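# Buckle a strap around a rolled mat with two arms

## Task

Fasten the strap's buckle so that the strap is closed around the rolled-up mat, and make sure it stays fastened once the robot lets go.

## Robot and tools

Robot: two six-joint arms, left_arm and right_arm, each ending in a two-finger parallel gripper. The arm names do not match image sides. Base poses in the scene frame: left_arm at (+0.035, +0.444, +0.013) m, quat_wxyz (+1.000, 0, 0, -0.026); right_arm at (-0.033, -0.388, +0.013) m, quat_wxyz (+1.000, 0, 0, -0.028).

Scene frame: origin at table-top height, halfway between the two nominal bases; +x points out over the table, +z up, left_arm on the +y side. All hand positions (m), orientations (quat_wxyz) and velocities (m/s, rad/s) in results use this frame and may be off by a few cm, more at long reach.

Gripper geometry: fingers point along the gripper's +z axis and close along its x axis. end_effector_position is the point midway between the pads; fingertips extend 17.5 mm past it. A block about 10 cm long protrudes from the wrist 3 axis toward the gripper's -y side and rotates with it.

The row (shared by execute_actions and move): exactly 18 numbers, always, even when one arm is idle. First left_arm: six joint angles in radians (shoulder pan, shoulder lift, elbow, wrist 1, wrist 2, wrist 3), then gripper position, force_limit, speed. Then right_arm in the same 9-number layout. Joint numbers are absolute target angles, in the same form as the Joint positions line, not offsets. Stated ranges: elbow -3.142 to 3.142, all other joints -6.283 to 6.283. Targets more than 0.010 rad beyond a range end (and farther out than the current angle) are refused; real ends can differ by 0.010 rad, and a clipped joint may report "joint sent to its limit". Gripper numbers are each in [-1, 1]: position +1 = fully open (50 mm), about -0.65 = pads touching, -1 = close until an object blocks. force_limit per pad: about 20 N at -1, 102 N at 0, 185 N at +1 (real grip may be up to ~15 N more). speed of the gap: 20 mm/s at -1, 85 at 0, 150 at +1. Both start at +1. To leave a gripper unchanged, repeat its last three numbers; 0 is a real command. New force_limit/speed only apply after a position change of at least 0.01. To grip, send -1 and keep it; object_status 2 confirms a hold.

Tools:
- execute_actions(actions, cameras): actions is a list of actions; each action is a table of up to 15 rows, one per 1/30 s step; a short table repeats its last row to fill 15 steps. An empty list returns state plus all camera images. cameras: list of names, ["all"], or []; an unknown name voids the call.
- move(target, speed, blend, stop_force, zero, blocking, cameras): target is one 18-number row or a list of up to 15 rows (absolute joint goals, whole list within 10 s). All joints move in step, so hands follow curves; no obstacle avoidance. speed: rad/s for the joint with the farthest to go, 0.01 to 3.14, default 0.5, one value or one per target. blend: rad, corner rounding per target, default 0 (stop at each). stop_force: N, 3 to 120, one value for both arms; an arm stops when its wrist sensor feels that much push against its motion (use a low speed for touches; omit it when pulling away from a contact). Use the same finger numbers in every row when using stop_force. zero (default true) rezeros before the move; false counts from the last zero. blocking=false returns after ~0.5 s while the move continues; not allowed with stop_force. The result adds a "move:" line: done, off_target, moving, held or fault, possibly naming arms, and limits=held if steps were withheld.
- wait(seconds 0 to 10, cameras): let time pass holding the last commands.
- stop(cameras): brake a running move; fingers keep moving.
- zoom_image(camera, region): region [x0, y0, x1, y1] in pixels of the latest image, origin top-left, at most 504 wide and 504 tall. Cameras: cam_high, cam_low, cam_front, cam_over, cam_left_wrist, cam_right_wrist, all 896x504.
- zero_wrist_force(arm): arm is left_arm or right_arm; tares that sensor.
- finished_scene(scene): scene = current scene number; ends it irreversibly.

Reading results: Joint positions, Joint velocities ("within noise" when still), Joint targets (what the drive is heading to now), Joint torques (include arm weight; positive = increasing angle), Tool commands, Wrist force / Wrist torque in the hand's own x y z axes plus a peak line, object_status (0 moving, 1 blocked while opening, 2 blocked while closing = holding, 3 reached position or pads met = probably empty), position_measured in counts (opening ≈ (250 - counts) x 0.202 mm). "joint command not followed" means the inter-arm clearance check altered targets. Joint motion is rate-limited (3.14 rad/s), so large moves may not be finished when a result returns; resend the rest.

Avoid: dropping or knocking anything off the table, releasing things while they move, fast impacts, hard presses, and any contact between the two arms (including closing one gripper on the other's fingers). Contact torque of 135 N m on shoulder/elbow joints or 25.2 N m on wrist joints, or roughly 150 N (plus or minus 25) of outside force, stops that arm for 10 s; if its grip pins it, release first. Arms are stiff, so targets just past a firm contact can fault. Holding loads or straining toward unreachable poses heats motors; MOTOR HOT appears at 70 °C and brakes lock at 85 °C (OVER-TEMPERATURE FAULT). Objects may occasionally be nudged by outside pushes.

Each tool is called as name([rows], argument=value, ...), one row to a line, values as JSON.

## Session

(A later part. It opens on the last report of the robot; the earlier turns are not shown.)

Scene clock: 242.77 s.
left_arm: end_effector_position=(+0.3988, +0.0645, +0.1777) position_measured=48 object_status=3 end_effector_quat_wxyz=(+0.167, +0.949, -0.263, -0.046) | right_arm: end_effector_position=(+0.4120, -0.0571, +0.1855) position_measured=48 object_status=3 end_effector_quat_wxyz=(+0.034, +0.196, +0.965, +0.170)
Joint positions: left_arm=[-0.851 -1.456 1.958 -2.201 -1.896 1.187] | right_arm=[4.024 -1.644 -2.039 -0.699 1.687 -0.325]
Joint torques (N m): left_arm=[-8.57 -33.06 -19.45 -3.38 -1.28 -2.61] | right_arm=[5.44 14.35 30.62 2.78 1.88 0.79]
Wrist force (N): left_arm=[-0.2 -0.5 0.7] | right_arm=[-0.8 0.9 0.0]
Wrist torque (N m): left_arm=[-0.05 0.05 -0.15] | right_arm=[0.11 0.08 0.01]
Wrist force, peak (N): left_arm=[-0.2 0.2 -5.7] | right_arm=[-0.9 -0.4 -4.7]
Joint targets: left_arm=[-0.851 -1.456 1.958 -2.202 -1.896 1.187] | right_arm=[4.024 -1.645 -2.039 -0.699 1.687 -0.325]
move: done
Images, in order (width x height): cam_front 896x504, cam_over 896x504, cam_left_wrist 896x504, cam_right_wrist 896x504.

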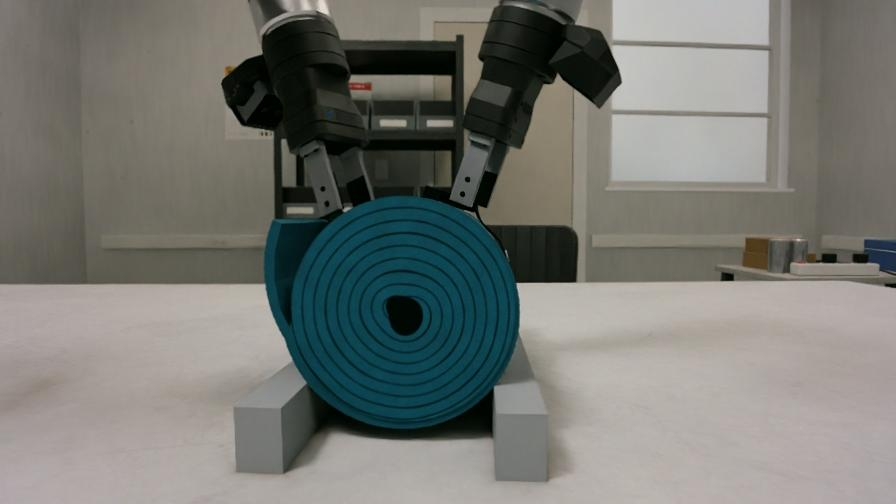

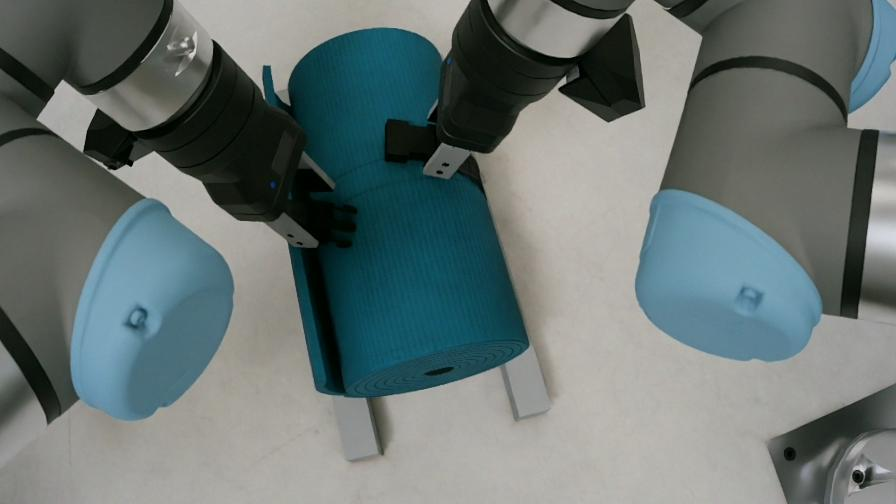

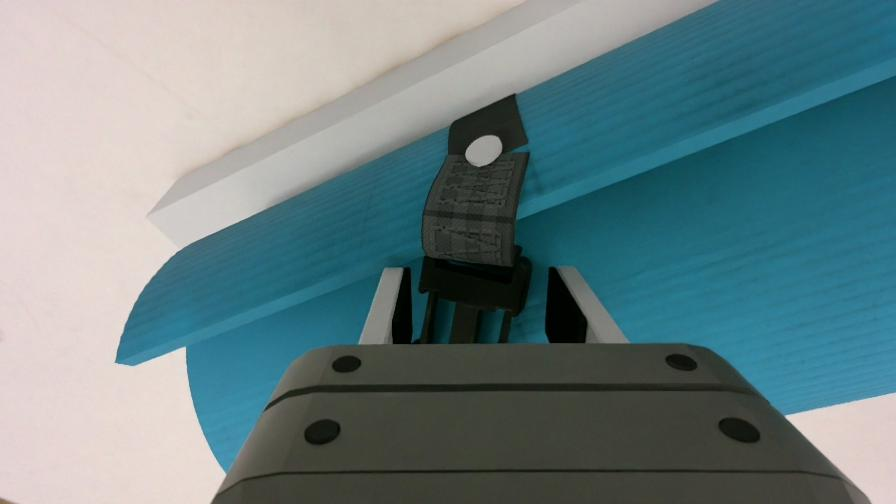

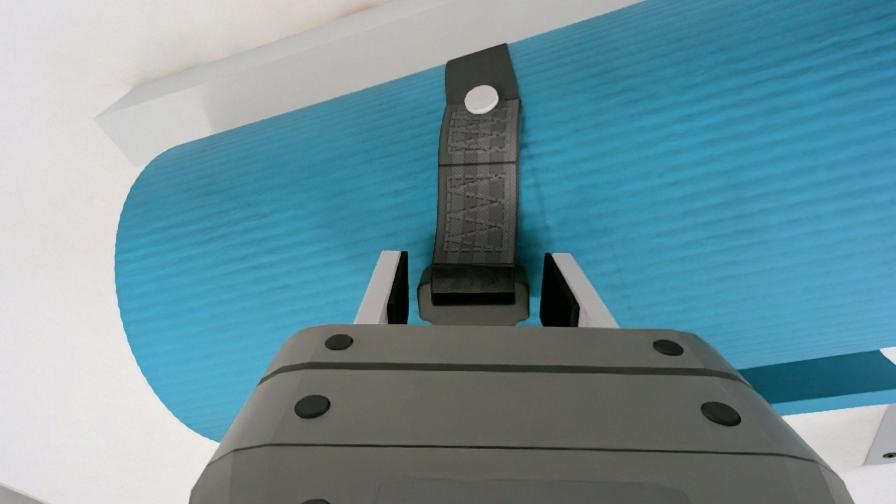

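move(target=[-0.8509,-1.4556,1.9581,-2.2015,-1.8962,1.1868,-1,0,-1,4.0244,-1.6447,-2.0391,-0.6986,1.6866,-0.325,-1,0,-1], speed=0.15, cameras=["cam_left_wrist","cam_right_wrist","cam_front","cam_over"])

zoom_image(camera="cam_over", region=[260, 90, 500, 260])

Scene clock: 250.20 s.
left_arm: end_effector_position=(+0.3987, +0.0644, +0.1778) position_measured=253 object_status=3 end_effector_quat_wxyz=(+0.167, +0.949, -0.263, -0.046) | right_arm: end_effector_position=(+0.4120, -0.0570, +0.1855) position_measured=91 object_status=2 end_effector_quat_wxyz=(+0.034, +0.196, +0.965, +0.170)
Joint positions: left_arm=[-0.851 -1.456 1.958 -2.202 -1.896 1.187] | right_arm=[4.024 -1.645 -2.039 -0.699 1.687 -0.325]
Joint torques (N m): left_arm=[-7.33 -26.75 -27.09 -5.61 1.08 -2.5] | right_arm=[5.71 15.2 31.09 5 -2.26 1.08]
Wrist force (N): left_arm=[-0.1 -0.7 0.5] | right_arm=[-0.6 0.9 0.1]
Wrist torque (N m): left_arm=[-0.07 0.02 -0.13] | right_arm=[0.11 0.06 0.01]
Wrist force, peak (N): left_arm=[-0.3 -0.7 0.8] | right_arm=[-0.9 1.2 0.1]
Joint targets: left_arm=[-0.851 -1.456 1.958 -2.202 -1.896 1.187] | right_arm=[4.024 -1.645 -2.039 -0.699 1.687 -0.325]
move: done
Images, in order (width x height): cam_front 896x504, cam_over 896x504, cam_left_wrist 896x504, cam_right_wrist 896x504.

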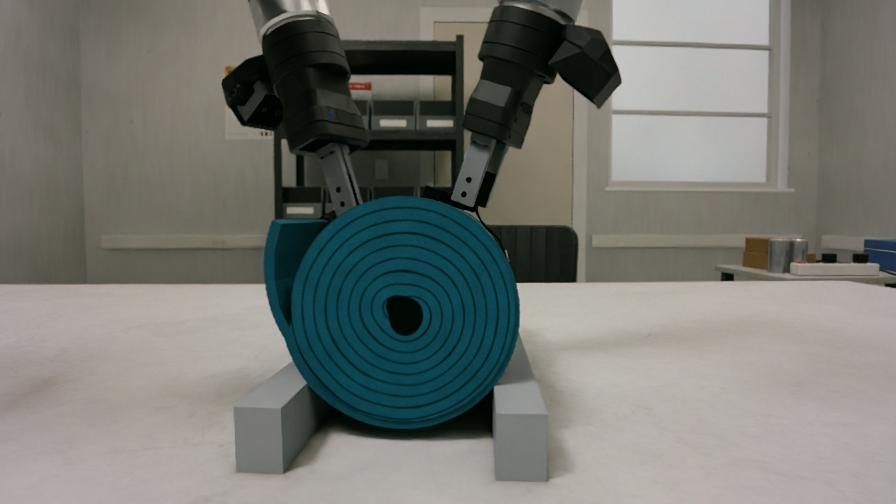

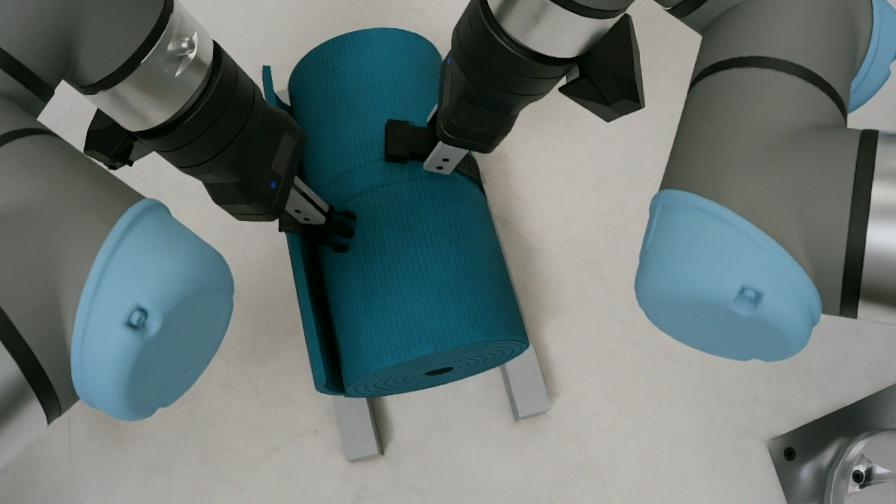

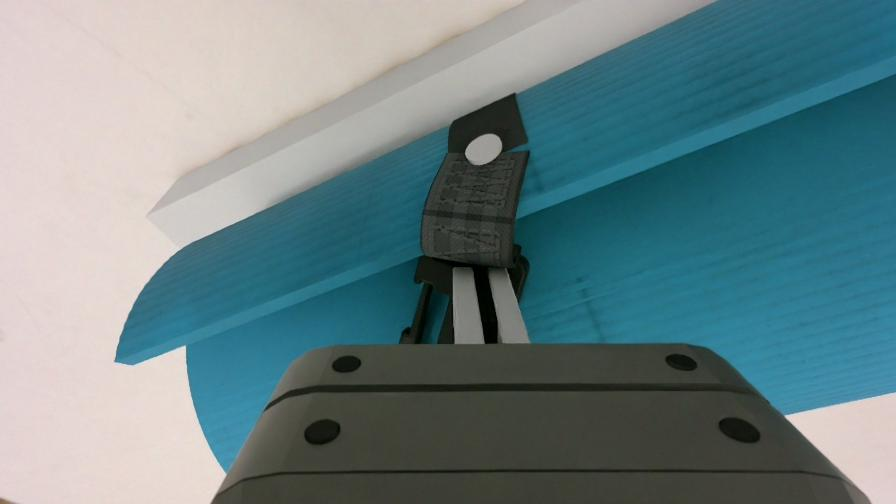

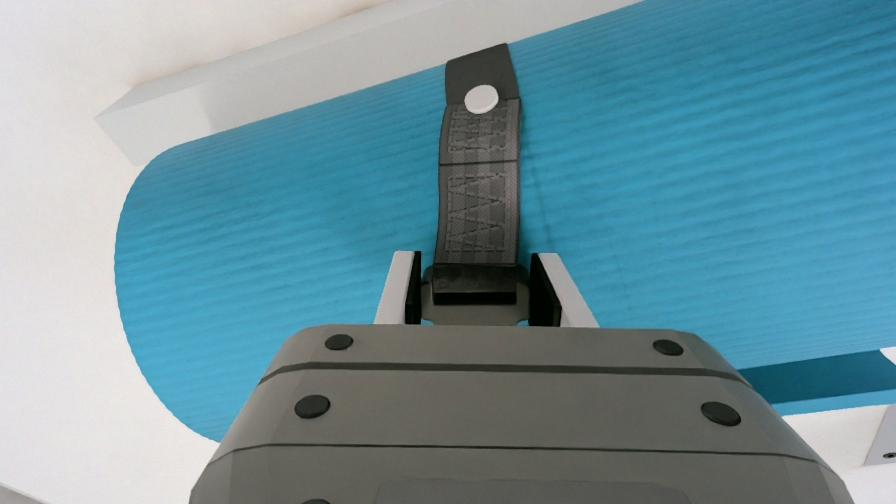

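Scaled by 2.100.

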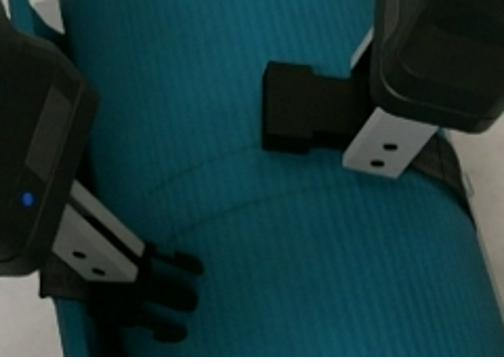

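move(target=[-0.851,-1.4556,1.9581,-2.2015,-1.8962,1.1868,0.7,0,0,4.0244,-1.6447,-2.0391,-0.6986,1.6866,-0.325,-1,0,-1], speed=0.15)

move(target=[-0.8586,-1.4401,1.974,-2.2354,-1.8952,1.1789,0.7,0,0,4.0244,-1.6447,-2.0391,-0.6986,1.6866,-0.325,-1,0,-1], speed=0.05, stop_force=4, cameras=["cam_left_wrist","cam_front","cam_over"])

zoom_image(camera="cam_front", region=[240, 60, 580, 280])

zoom_image(camera="cam_over", region=[260, 90, 500, 260])

Scene clock: 258.27 s.
left_arm: end_effector_position=(+0.3987, +0.0644, +0.1778) position_measured=48 object_status=3 end_effector_quat_wxyz=(+0.167, +0.949, -0.263, -0.046) | right_arm: end_effector_position=(+0.4120, -0.0570, +0.1855) position_measured=91 object_status=2 end_effector_quat_wxyz=(+0.034, +0.196, +0.965, +0.170)
Joint positions: left_arm=[-0.851 -1.456 1.958 -2.202 -1.896 1.187] | right_arm=[4.024 -1.645 -2.039 -0.699 1.687 -0.325]
Joint torques (N m): left_arm=[-5.8 -26.89 -27.05 -5.07 0.95 -2.26] | right_arm=[6.13 15.76 30.36 4.96 -2.17 1.14]
Wrist force (N): left_arm=[-0.2 -0.4 0.5] | right_arm=[-0.8 1.1 -0.1]
Wrist torque (N m): left_arm=[-0.04 0.05 -0.13] | right_arm=[0.15 0.09 0.01]
Wrist force, peak (N): left_arm=[-0.4 -0.7 0.8] | right_arm=[-0.9 1.1 0.0]
Joint targets: left_arm=[-0.851 -1.456 1.958 -2.202 -1.896 1.187] | right_arm=[4.024 -1.645 -2.039 -0.699 1.687 -0.325]
move: done

Scene clock: 259.60 s.
left_arm: end_effector_position=(+0.3980, +0.0630, +0.1735) position_measured=48 object_status=3 end_effector_quat_wxyz=(+0.167, +0.949, -0.263, -0.046) | right_arm: end_effector_position=(+0.4120, -0.0570, +0.1855) position_measured=91 object_status=2 end_effector_quat_wxyz=(+0.034, +0.196, +0.965, +0.170)
Joint positions: left_arm=[-0.854 -1.45 1.964 -2.214 -1.896 1.184] | right_arm=[4.024 -1.645 -2.039 -0.699 1.687 -0.325]
Joint torques (N m): left_arm=[8.75 -36.99 -28.1 -4.45 -2.19 2.51] | right_arm=[5.62 15.46 30.04 4.87 -2.12 1.02]
Wrist force (N): left_arm=[0.7 0.2 -3.3] | right_arm=[-0.9 0.9 0.0]
Wrist torque (N m): left_arm=[-0.02 -0.05 -0.05] | right_arm=[0.12 0.10 0.01]
Wrist force, peak (N): left_arm=[0.8 1.2 -7.2] | right_arm=[-0.8 1.3 0.1]
Joint targets: left_arm=[-0.854 -1.450 1.964 -2.214 -1.896 1.184] | right_arm=[4.024 -1.645 -2.039 -0.699 1.687 -0.325]
move: contact (left_arm); left_arm: the wrist 1 is farthest, 0.021 rad from its target
Images, in order (width x height): cam_front 896x504, cam_over 896x504, cam_left_wrist 896x504.

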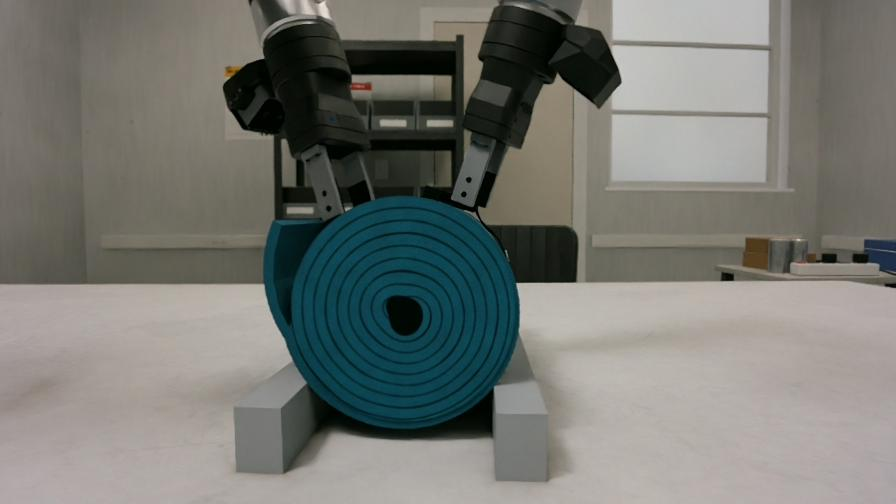

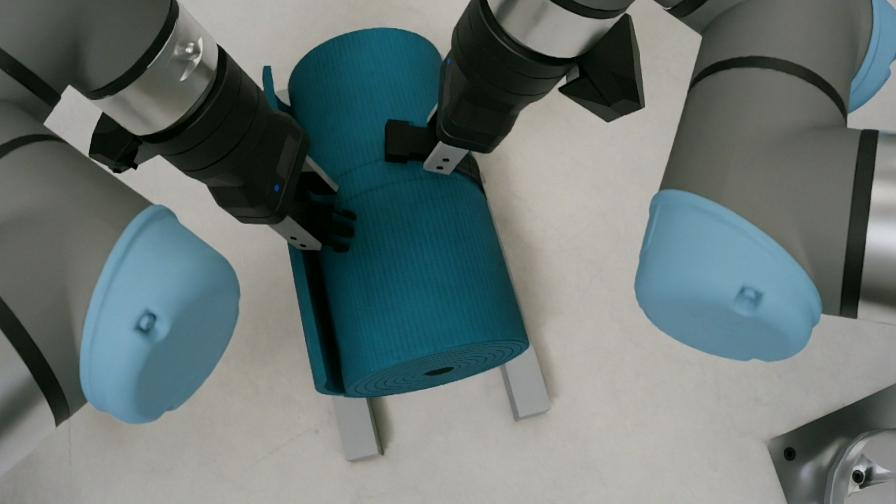

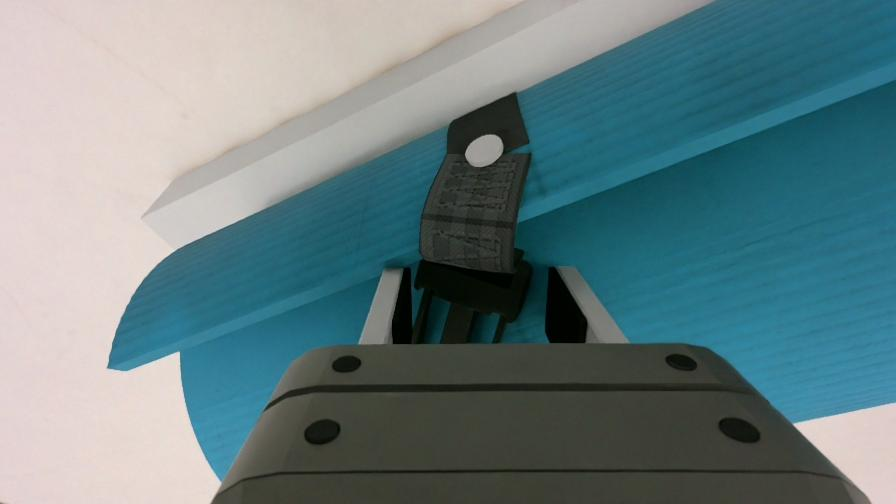

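Scaled by 1.482.

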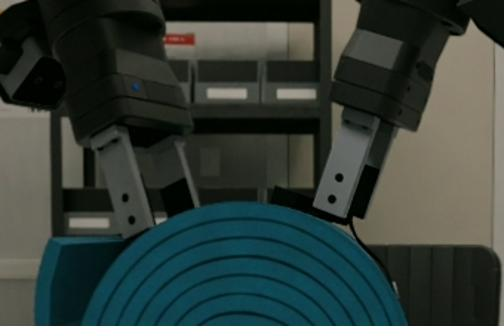

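Scaled by 2.100.

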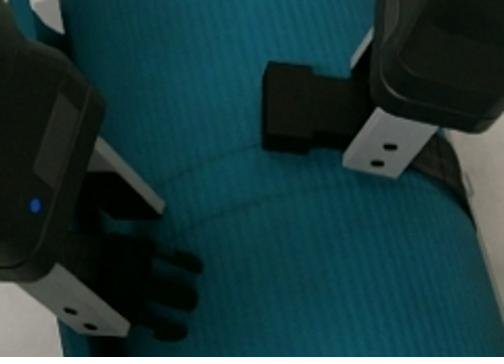

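move(target=[-0.8597,-1.4581,1.9549,-2.1986,-1.895,1.1778,0.58,0,0,4.0244,-1.6447,-2.0391,-0.6986,1.6866,-0.325,-1,0,-1], speed=0.1)

move(target=[-0.8702,-1.437,1.9756,-2.2439,-1.8937,1.167,0.58,0,0,4.0244,-1.6447,-2.0391,-0.6986,1.6866,-0.325,-1,0,-1], speed=0.05, stop_force=4, cameras=["cam_left_wrist","cam_front","cam_over"])

zoom_image(camera="cam_front", region=[240, 60, 580, 280])

zoom_image(camera="cam_over", region=[260, 90, 500, 260])

Scene clock: 277.93 s.
left_arm: end_effector_position=(+0.3960, +0.0608, +0.1802) position_measured=66 object_status=3 end_effector_quat_wxyz=(+0.167, +0.949, -0.263, -0.046) | right_arm: end_effector_position=(+0.4120, -0.0570, +0.1855) position_measured=91 object_status=2 end_effector_quat_wxyz=(+0.034, +0.196, +0.965, +0.170)
Joint positions: left_arm=[-0.86 -1.458 1.955 -2.198 -1.895 1.178] | right_arm=[4.024 -1.645 -2.039 -0.699 1.687 -0.325]
Joint torques (N m): left_arm=[0.5 -28.8 -20.19 -4.08 0.98 -1.36] | right_arm=[6.47 16.33 29.61 4.75 -2.19 1.12]
Wrist force (N): left_arm=[-0.3 -0.5 0.6] | right_arm=[-0.6 1.0 0.0]
Wrist torque (N m): left_arm=[-0.04 0.06 -0.02] | right_arm=[0.12 0.05 0.01]
Wrist force, peak (N): left_arm=[0.8 0.1 -3.5] | right_arm=[-0.8 1.2 0.1]
Joint targets: left_arm=[-0.860 -1.458 1.955 -2.199 -1.895 1.178] | right_arm=[4.024 -1.645 -2.039 -0.699 1.687 -0.325]
move: done

Scene clock: 279.43 s.
left_arm: end_effector_position=(+0.3948, +0.0586, +0.1734) position_measured=66 object_status=3 end_effector_quat_wxyz=(+0.167, +0.949, -0.263, -0.046) | right_arm: end_effector_position=(+0.4120, -0.0570, +0.1855) position_measured=91 object_status=2 end_effector_quat_wxyz=(+0.034, +0.196, +0.965, +0.170)
Joint positions: left_arm=[-0.864 -1.449 1.964 -2.219 -1.894 1.173] | right_arm=[4.024 -1.645 -2.039 -0.699 1.687 -0.325]
Joint torques (N m): left_arm=[7.61 -36.48 -27.45 -4.15 -2.23 2.39] | right_arm=[5.9 16.16 28.93 4.73 -2.1 1.02]
Wrist force (N): left_arm=[0.5 -0.2 -4.7] | right_arm=[-0.7 0.9 0.2]
Wrist torque (N m): left_arm=[-0.10 0.20 -0.04] | right_arm=[0.11 0.06 0.01]
Wrist force, peak (N): left_arm=[-1.1 -0.8 -14.2] | right_arm=[-0.9 1.0 0.1]
Joint targets: left_arm=[-0.864 -1.449 1.964 -2.219 -1.894 1.173] | right_arm=[4.024 -1.645 -2.039 -0.699 1.687 -0.325]
move: contact (left_arm); left_arm: the wrist 1 is farthest, 0.025 rad from its target
Images, in order (width x height): cam_front 896x504, cam_over 896x504, cam_left_wrist 896x504.

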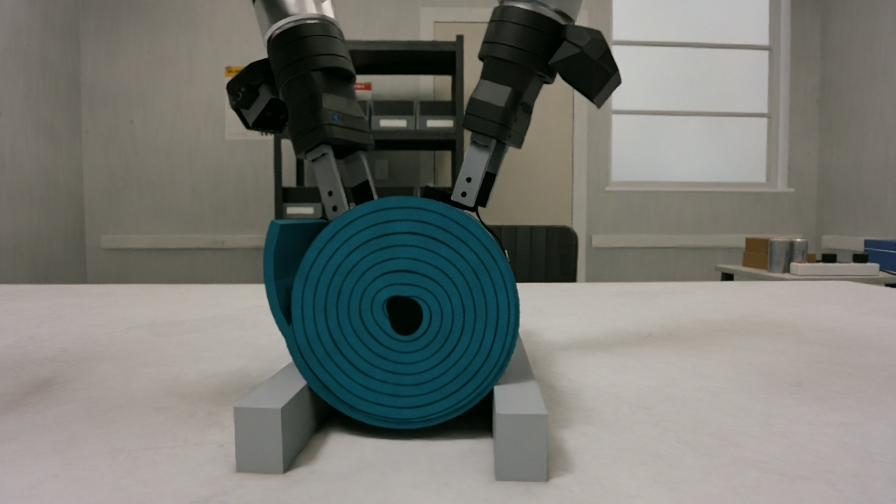

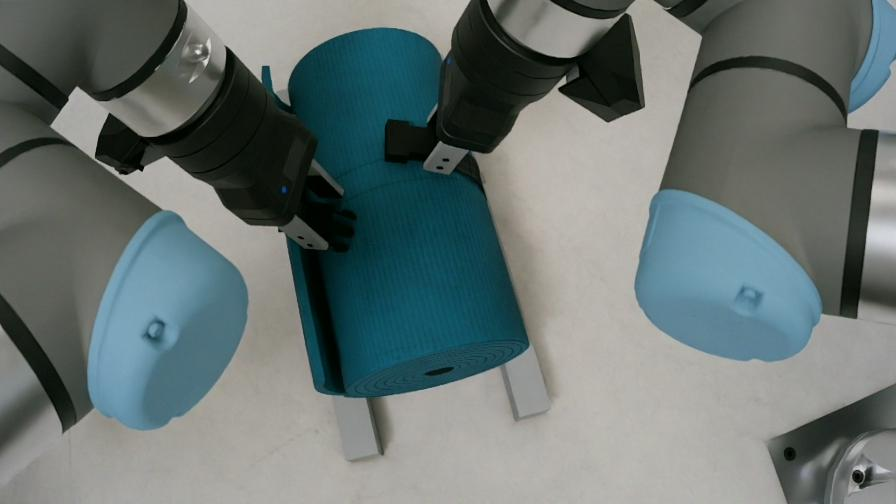

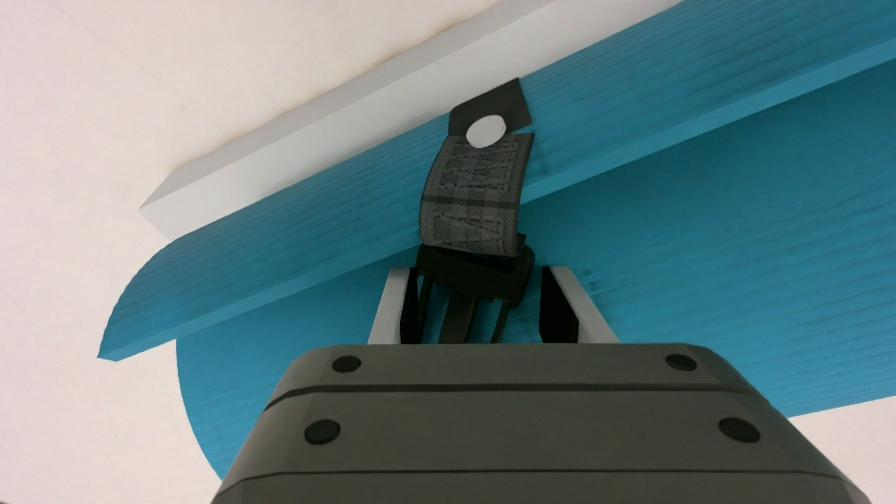

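Scaled by 1.482.

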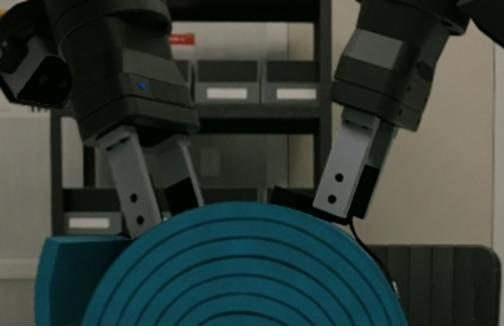

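Scaled by 2.100.

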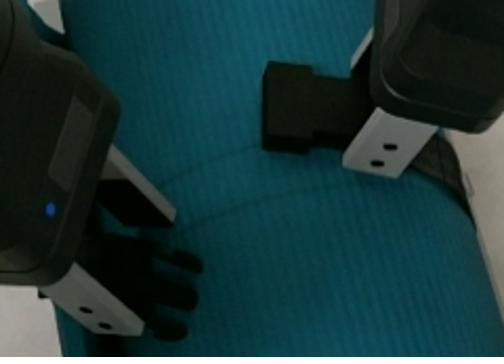

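move(target=[-0.864,-1.449,1.964,-2.219,-1.894,1.173,-1,0,-1,4.0244,-1.6447,-2.0391,-0.6986,1.6866,-0.325,-1,0,-1], speed=0.1, cameras=["cam_left_wrist","cam_front","cam_over"])

zoom_image(camera="cam_over", region=[260, 90, 500, 260])

Scene clock: 287.13 s.
left_arm: end_effector_position=(+0.3951, +0.0588, +0.1736) position_measured=253 object_status=3 end_effector_quat_wxyz=(+0.167, +0.949, -0.263, -0.046) | right_arm: end_effector_position=(+0.4120, -0.0570, +0.1855) position_measured=91 object_status=2 end_effector_quat_wxyz=(+0.034, +0.196, +0.965, +0.170)
Joint positions: left_arm=[-0.864 -1.449 1.964 -2.219 -1.894 1.173] | right_arm=[4.024 -1.645 -2.039 -0.699 1.687 -0.325]
Joint torques (N m): left_arm=[-7.61 -31.32 -24.21 -4.78 -0.98 2.11] | right_arm=[6.17 17.15 28.62 4.68 -2.04 1.02]
Wrist force (N): left_arm=[0.2 -4.2 -10.8] | right_arm=[-0.5 0.9 0.1]
Wrist torque (N m): left_arm=[-0.12 0.03 -0.04] | right_arm=[0.11 0.04 0.01]
Wrist force, peak (N): left_arm=[-0.1 -4.2 -11.1] | right_arm=[-0.7 1.2 0.1]
Joint targets: left_arm=[-0.864 -1.449 1.964 -2.219 -1.894 1.173] | right_arm=[4.024 -1.645 -2.039 -0.699 1.687 -0.325]
move: done
Images, in order (width x height): cam_front 896x504, cam_over 896x504, cam_left_wrist 896x504.

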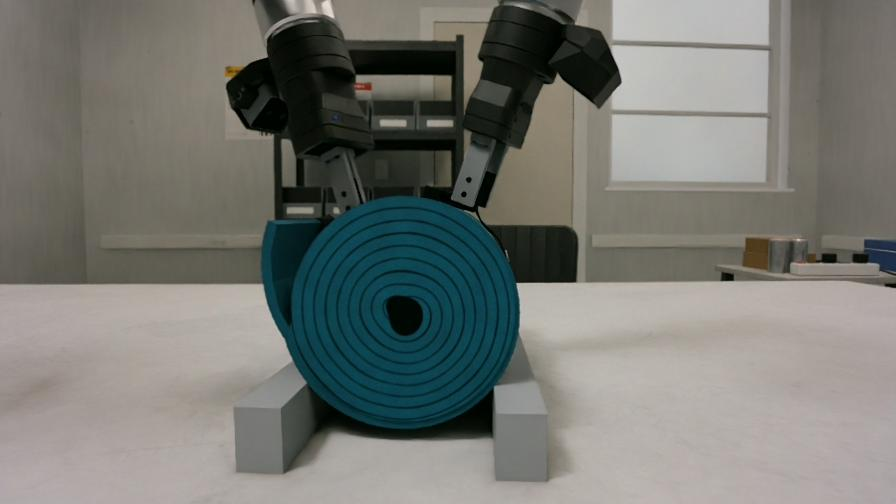

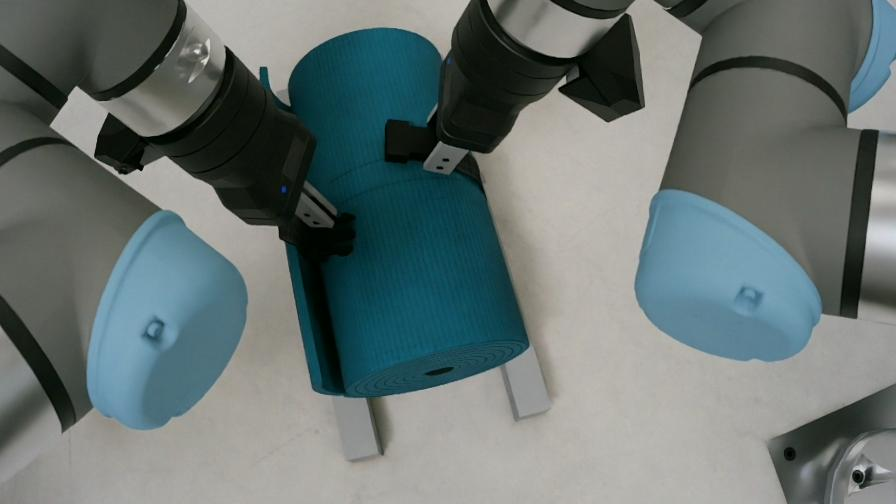

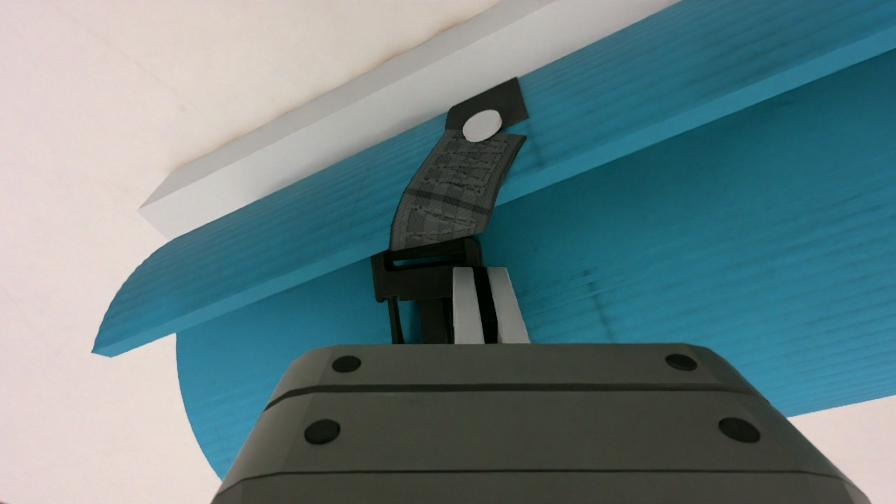

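Scaled by 2.100.

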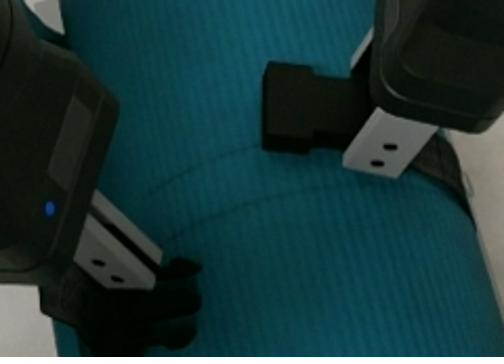

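move([
  [-0.8487,-1.4945,1.8501,-2.054,-1.8964,1.1892,-1,0,-1,4.0244,-1.6447,-2.0391,-0.6986,1.6866,-0.325,-1,0,-1],
  [-0.7,-1.5107,2.2616,-2.8569,-2.1471,1.0964,1,0,0,4.0244,-1.6447,-2.0391,-0.6986,1.6866,-0.325,-1,0,-1],
], speed=[0.2,0.6], blend=0.05, cameras=["cam_left_wrist","cam_front","cam_over"])

zoom_image(camera="cam_over", region=[260, 90, 500, 260])

Scene clock: 309.73 s.
left_arm: end_effector_position=(+0.4015, +0.0903, +0.1958) position_measured=3 object_status=3 end_effector_quat_wxyz=(+0.370, +0.905, -0.202, +0.050) | right_arm: end_effector_position=(+0.4120, -0.0570, +0.1855) position_measured=91 object_status=2 end_effector_quat_wxyz=(+0.034, +0.196, +0.965, +0.170)
Joint positions: left_arm=[-0.7 -1.511 2.262 -2.857 -2.147 1.096] | right_arm=[4.024 -1.645 -2.039 -0.699 1.687 -0.325]
Joint torques (N m): left_arm=[-7.41 -19.35 -12.37 -6.06 -2.56 2.37] | right_arm=[6.09 17.3 27.18 4.48 -1.96 0.9]
Wrist force (N): left_arm=[0.0 -1.4 0.9] | right_arm=[-0.6 0.9 0.1]
Wrist torque (N m): left_arm=[-0.20 0.09 -0.08] | right_arm=[0.11 0.05 0.01]
Wrist force, peak (N): left_arm=[0.2 -4.2 -11.0] | right_arm=[-0.8 1.3 0.0]
Joint targets: left_arm=[-0.700 -1.511 2.262 -2.857 -2.147 1.096] | right_arm=[4.024 -1.645 -2.039 -0.699 1.687 -0.325]
move: done
Images, in order (width x height): cam_front 896x504, cam_over 896x504, cam_left_wrist 896x504.

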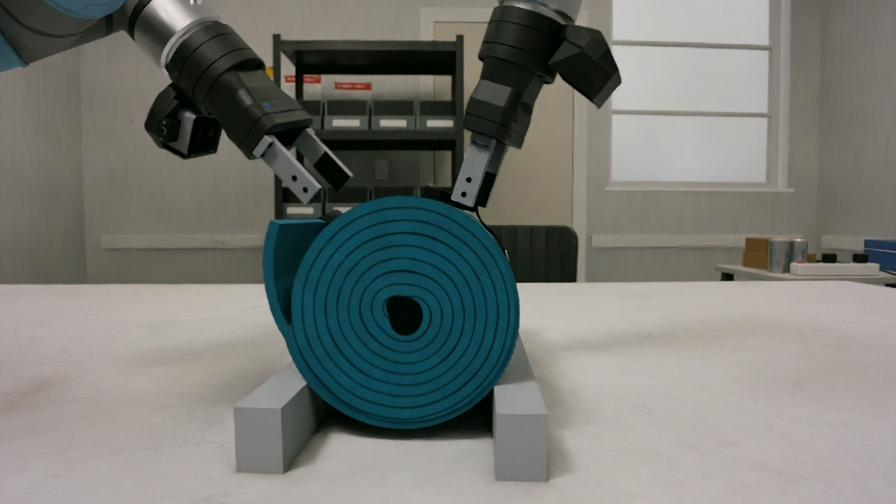

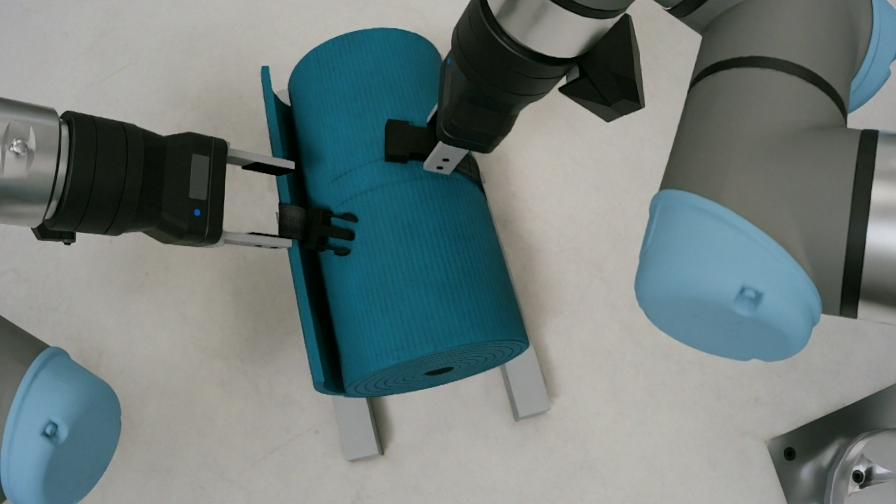

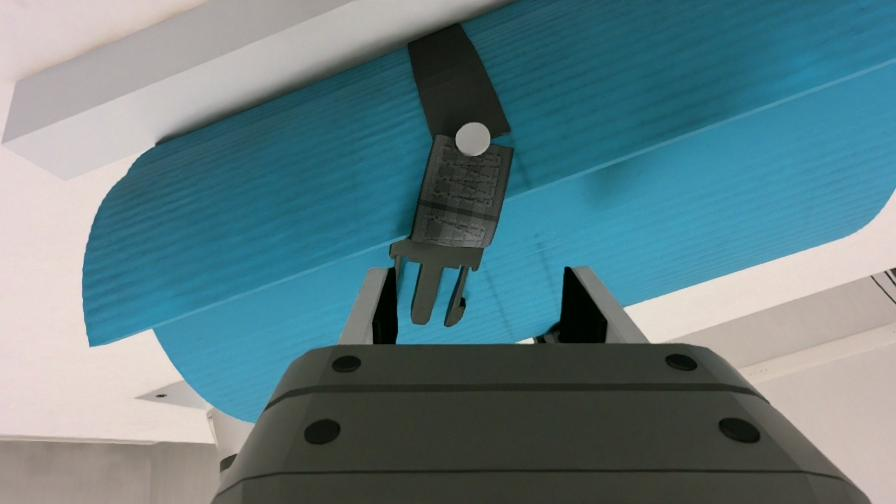

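Scaled by 2.100.

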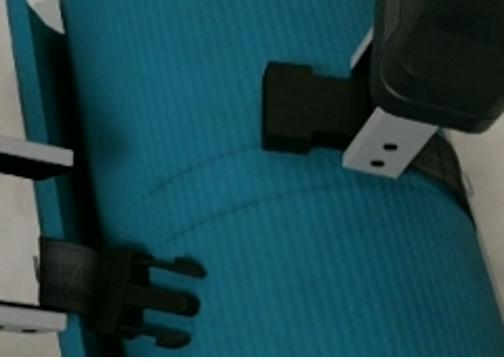

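zoom_image(camera="cam_front", region=[260, 170, 400, 250])

zoom_image(camera="cam_left_wrist", region=[340, 100, 620, 350])

wait(seconds=0.1, cameras=["cam_low","cam_high"])

zoom_image(camera="cam_low", region=[470, 140, 640, 310])

zoom_image(camera="cam_high", region=[400, 140, 520, 260])

Scaled by 3.600.

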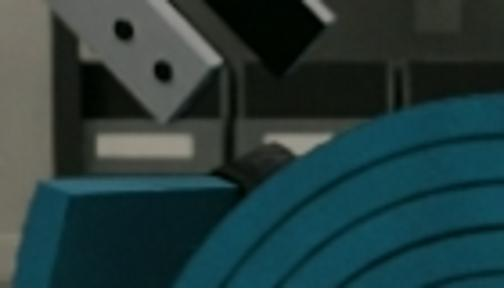

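Scaled by 1.800.

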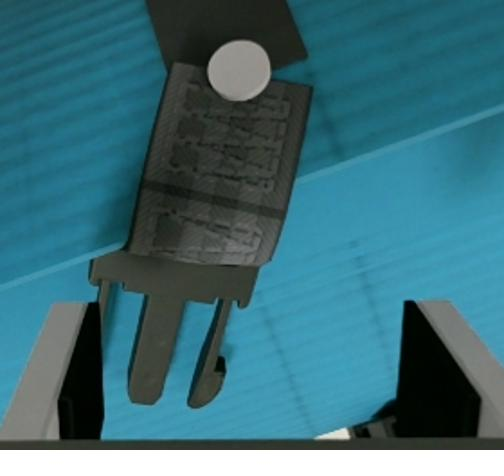

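Scene clock: 316.40 s.
left_arm: end_effector_position=(+0.4015, +0.0903, +0.1958) position_measured=3 object_status=3 end_effector_quat_wxyz=(+0.370, +0.905, -0.202, +0.050) | right_arm: end_effector_position=(+0.4120, -0.0570, +0.1855) position_measured=91 object_status=2 end_effector_quat_wxyz=(+0.034, +0.196, +0.965, +0.170)
Joint positions: left_arm=[-0.7 -1.511 2.262 -2.857 -2.147 1.096] | right_arm=[4.024 -1.645 -2.039 -0.699 1.687 -0.325]
Joint torques (N m): left_arm=[-7.17 -19.47 -12.92 -5.68 -2.72 2.32] | right_arm=[5.98 17.42 26.65 4.57 -2.02 0.91]
Wrist force (N): left_arm=[0.0 -1.6 1.0] | right_arm=[-0.5 1.1 -0.1]
Wrist torque (N m): left_arm=[-0.24 0.08 -0.08] | right_arm=[0.14 0.03 0.01]
Wrist force, peak (N): left_arm=[-0.2 -1.6 1.0] | right_arm=[-0.7 1.2 0.1]
Joint targets: left_arm=[-0.700 -1.511 2.262 -2.857 -2.147 1.096] | right_arm=[4.024 -1.645 -2.039 -0.699 1.687 -0.325]
Tool commands: left_gripper/position=+1.0 left_gripper/force_limit=+0.0 left_gripper/speed=+0.0 right_gripper/position=-1.0 right_gripper/force_limit=+0.0 right_gripper/speed=-1.0
wait: 0.10 s; at rest from the start
Images, in order (width x height): cam_high 896x504, cam_low 896x504.

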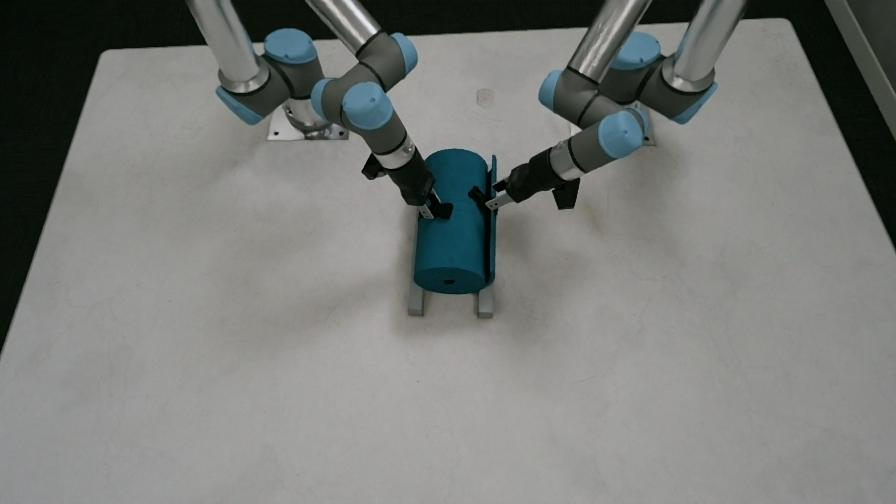

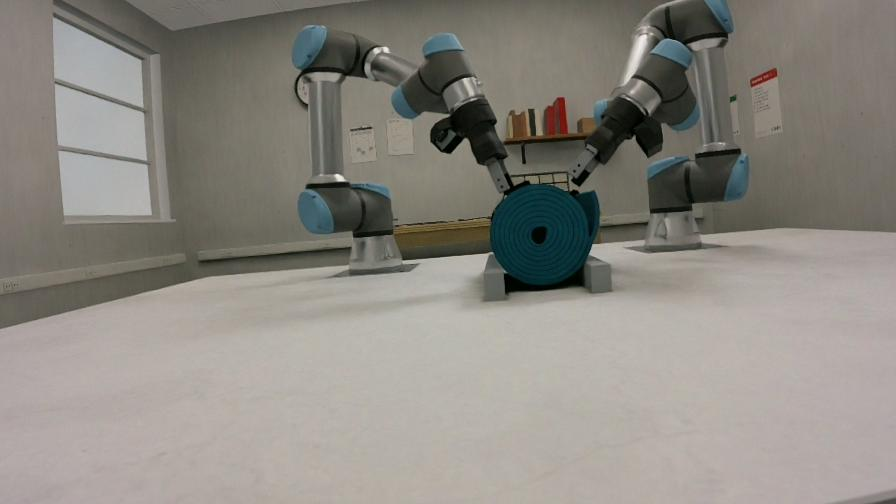

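Scaled by 2.965.

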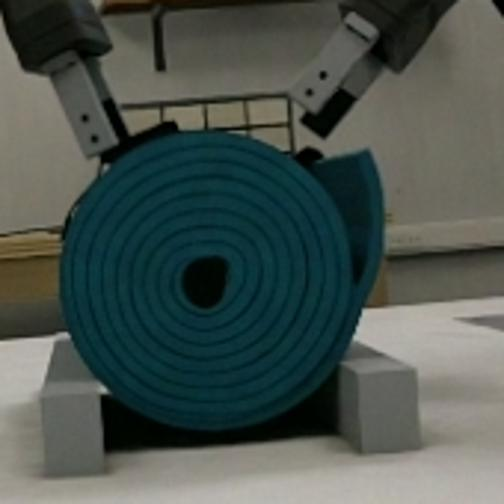

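Scaled by 4.200.

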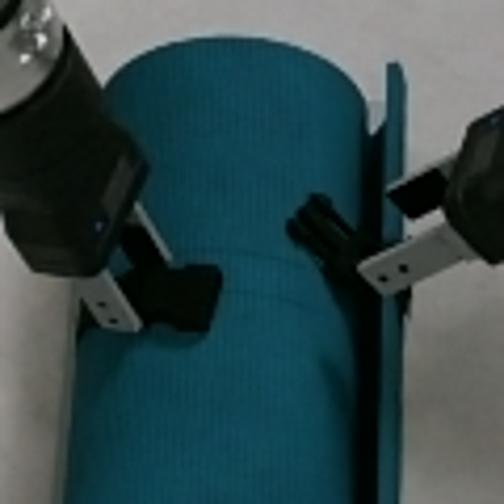

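move(target=[-0.7485,-1.4886,2.3003,-2.9445,-2.1219,1.0477,0.58,0,0,4.0244,-1.6447,-2.0391,-0.6986,1.6866,-0.325,-1,0,-1], speed=0.2, cameras=["cam_left_wrist"])

Scene clock: 348.00 s.
left_arm: end_effector_position=(+0.3865, +0.0782, +0.1805) position_measured=66 object_status=3 end_effector_quat_wxyz=(+0.370, +0.905, -0.202, +0.050) | right_arm: end_effector_position=(+0.4120, -0.0570, +0.1855) position_measured=91 object_status=2 end_effector_quat_wxyz=(+0.034, +0.196, +0.965, +0.170)
Joint positions: left_arm=[-0.749 -1.488 2.3 -2.944 -2.122 1.048] | right_arm=[4.024 -1.645 -2.039 -0.699 1.687 -0.325]
Joint torques (N m): left_arm=[9.38 -34.06 -25.35 -1.22 -2.52 2.14] | right_arm=[6.1 18.29 26.57 4.48 -1.89 0.83]
Wrist force (N): left_arm=[-0.1 -1.4 0.7] | right_arm=[-0.7 1.0 0.1]
Wrist torque (N m): left_arm=[-0.21 0.09 -0.12] | right_arm=[0.12 0.06 0.01]
Wrist force, peak (N): left_arm=[-0.7 -1.3 1.5] | right_arm=[-0.8 1.2 -0.1]
Joint targets: left_arm=[-0.749 -1.489 2.300 -2.945 -2.122 1.048] | right_arm=[4.024 -1.645 -2.039 -0.699 1.687 -0.325]
move: done
Images, in order (width x height): cam_left_wrist 896x504.

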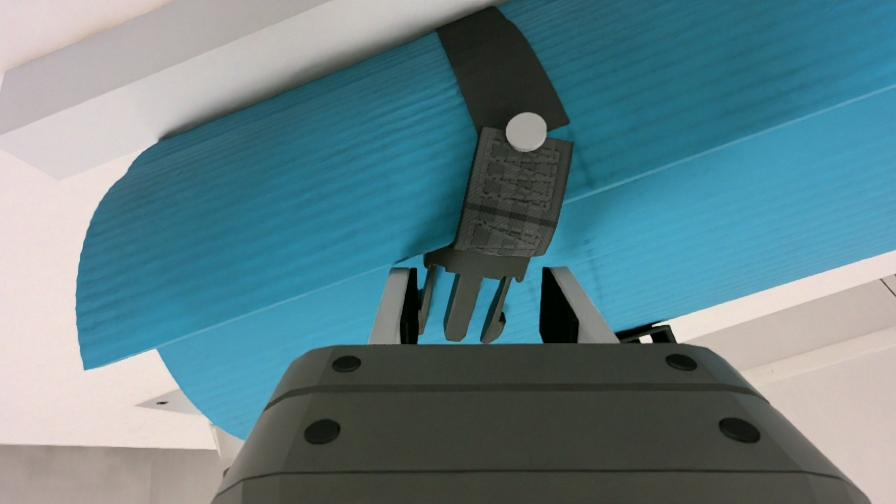

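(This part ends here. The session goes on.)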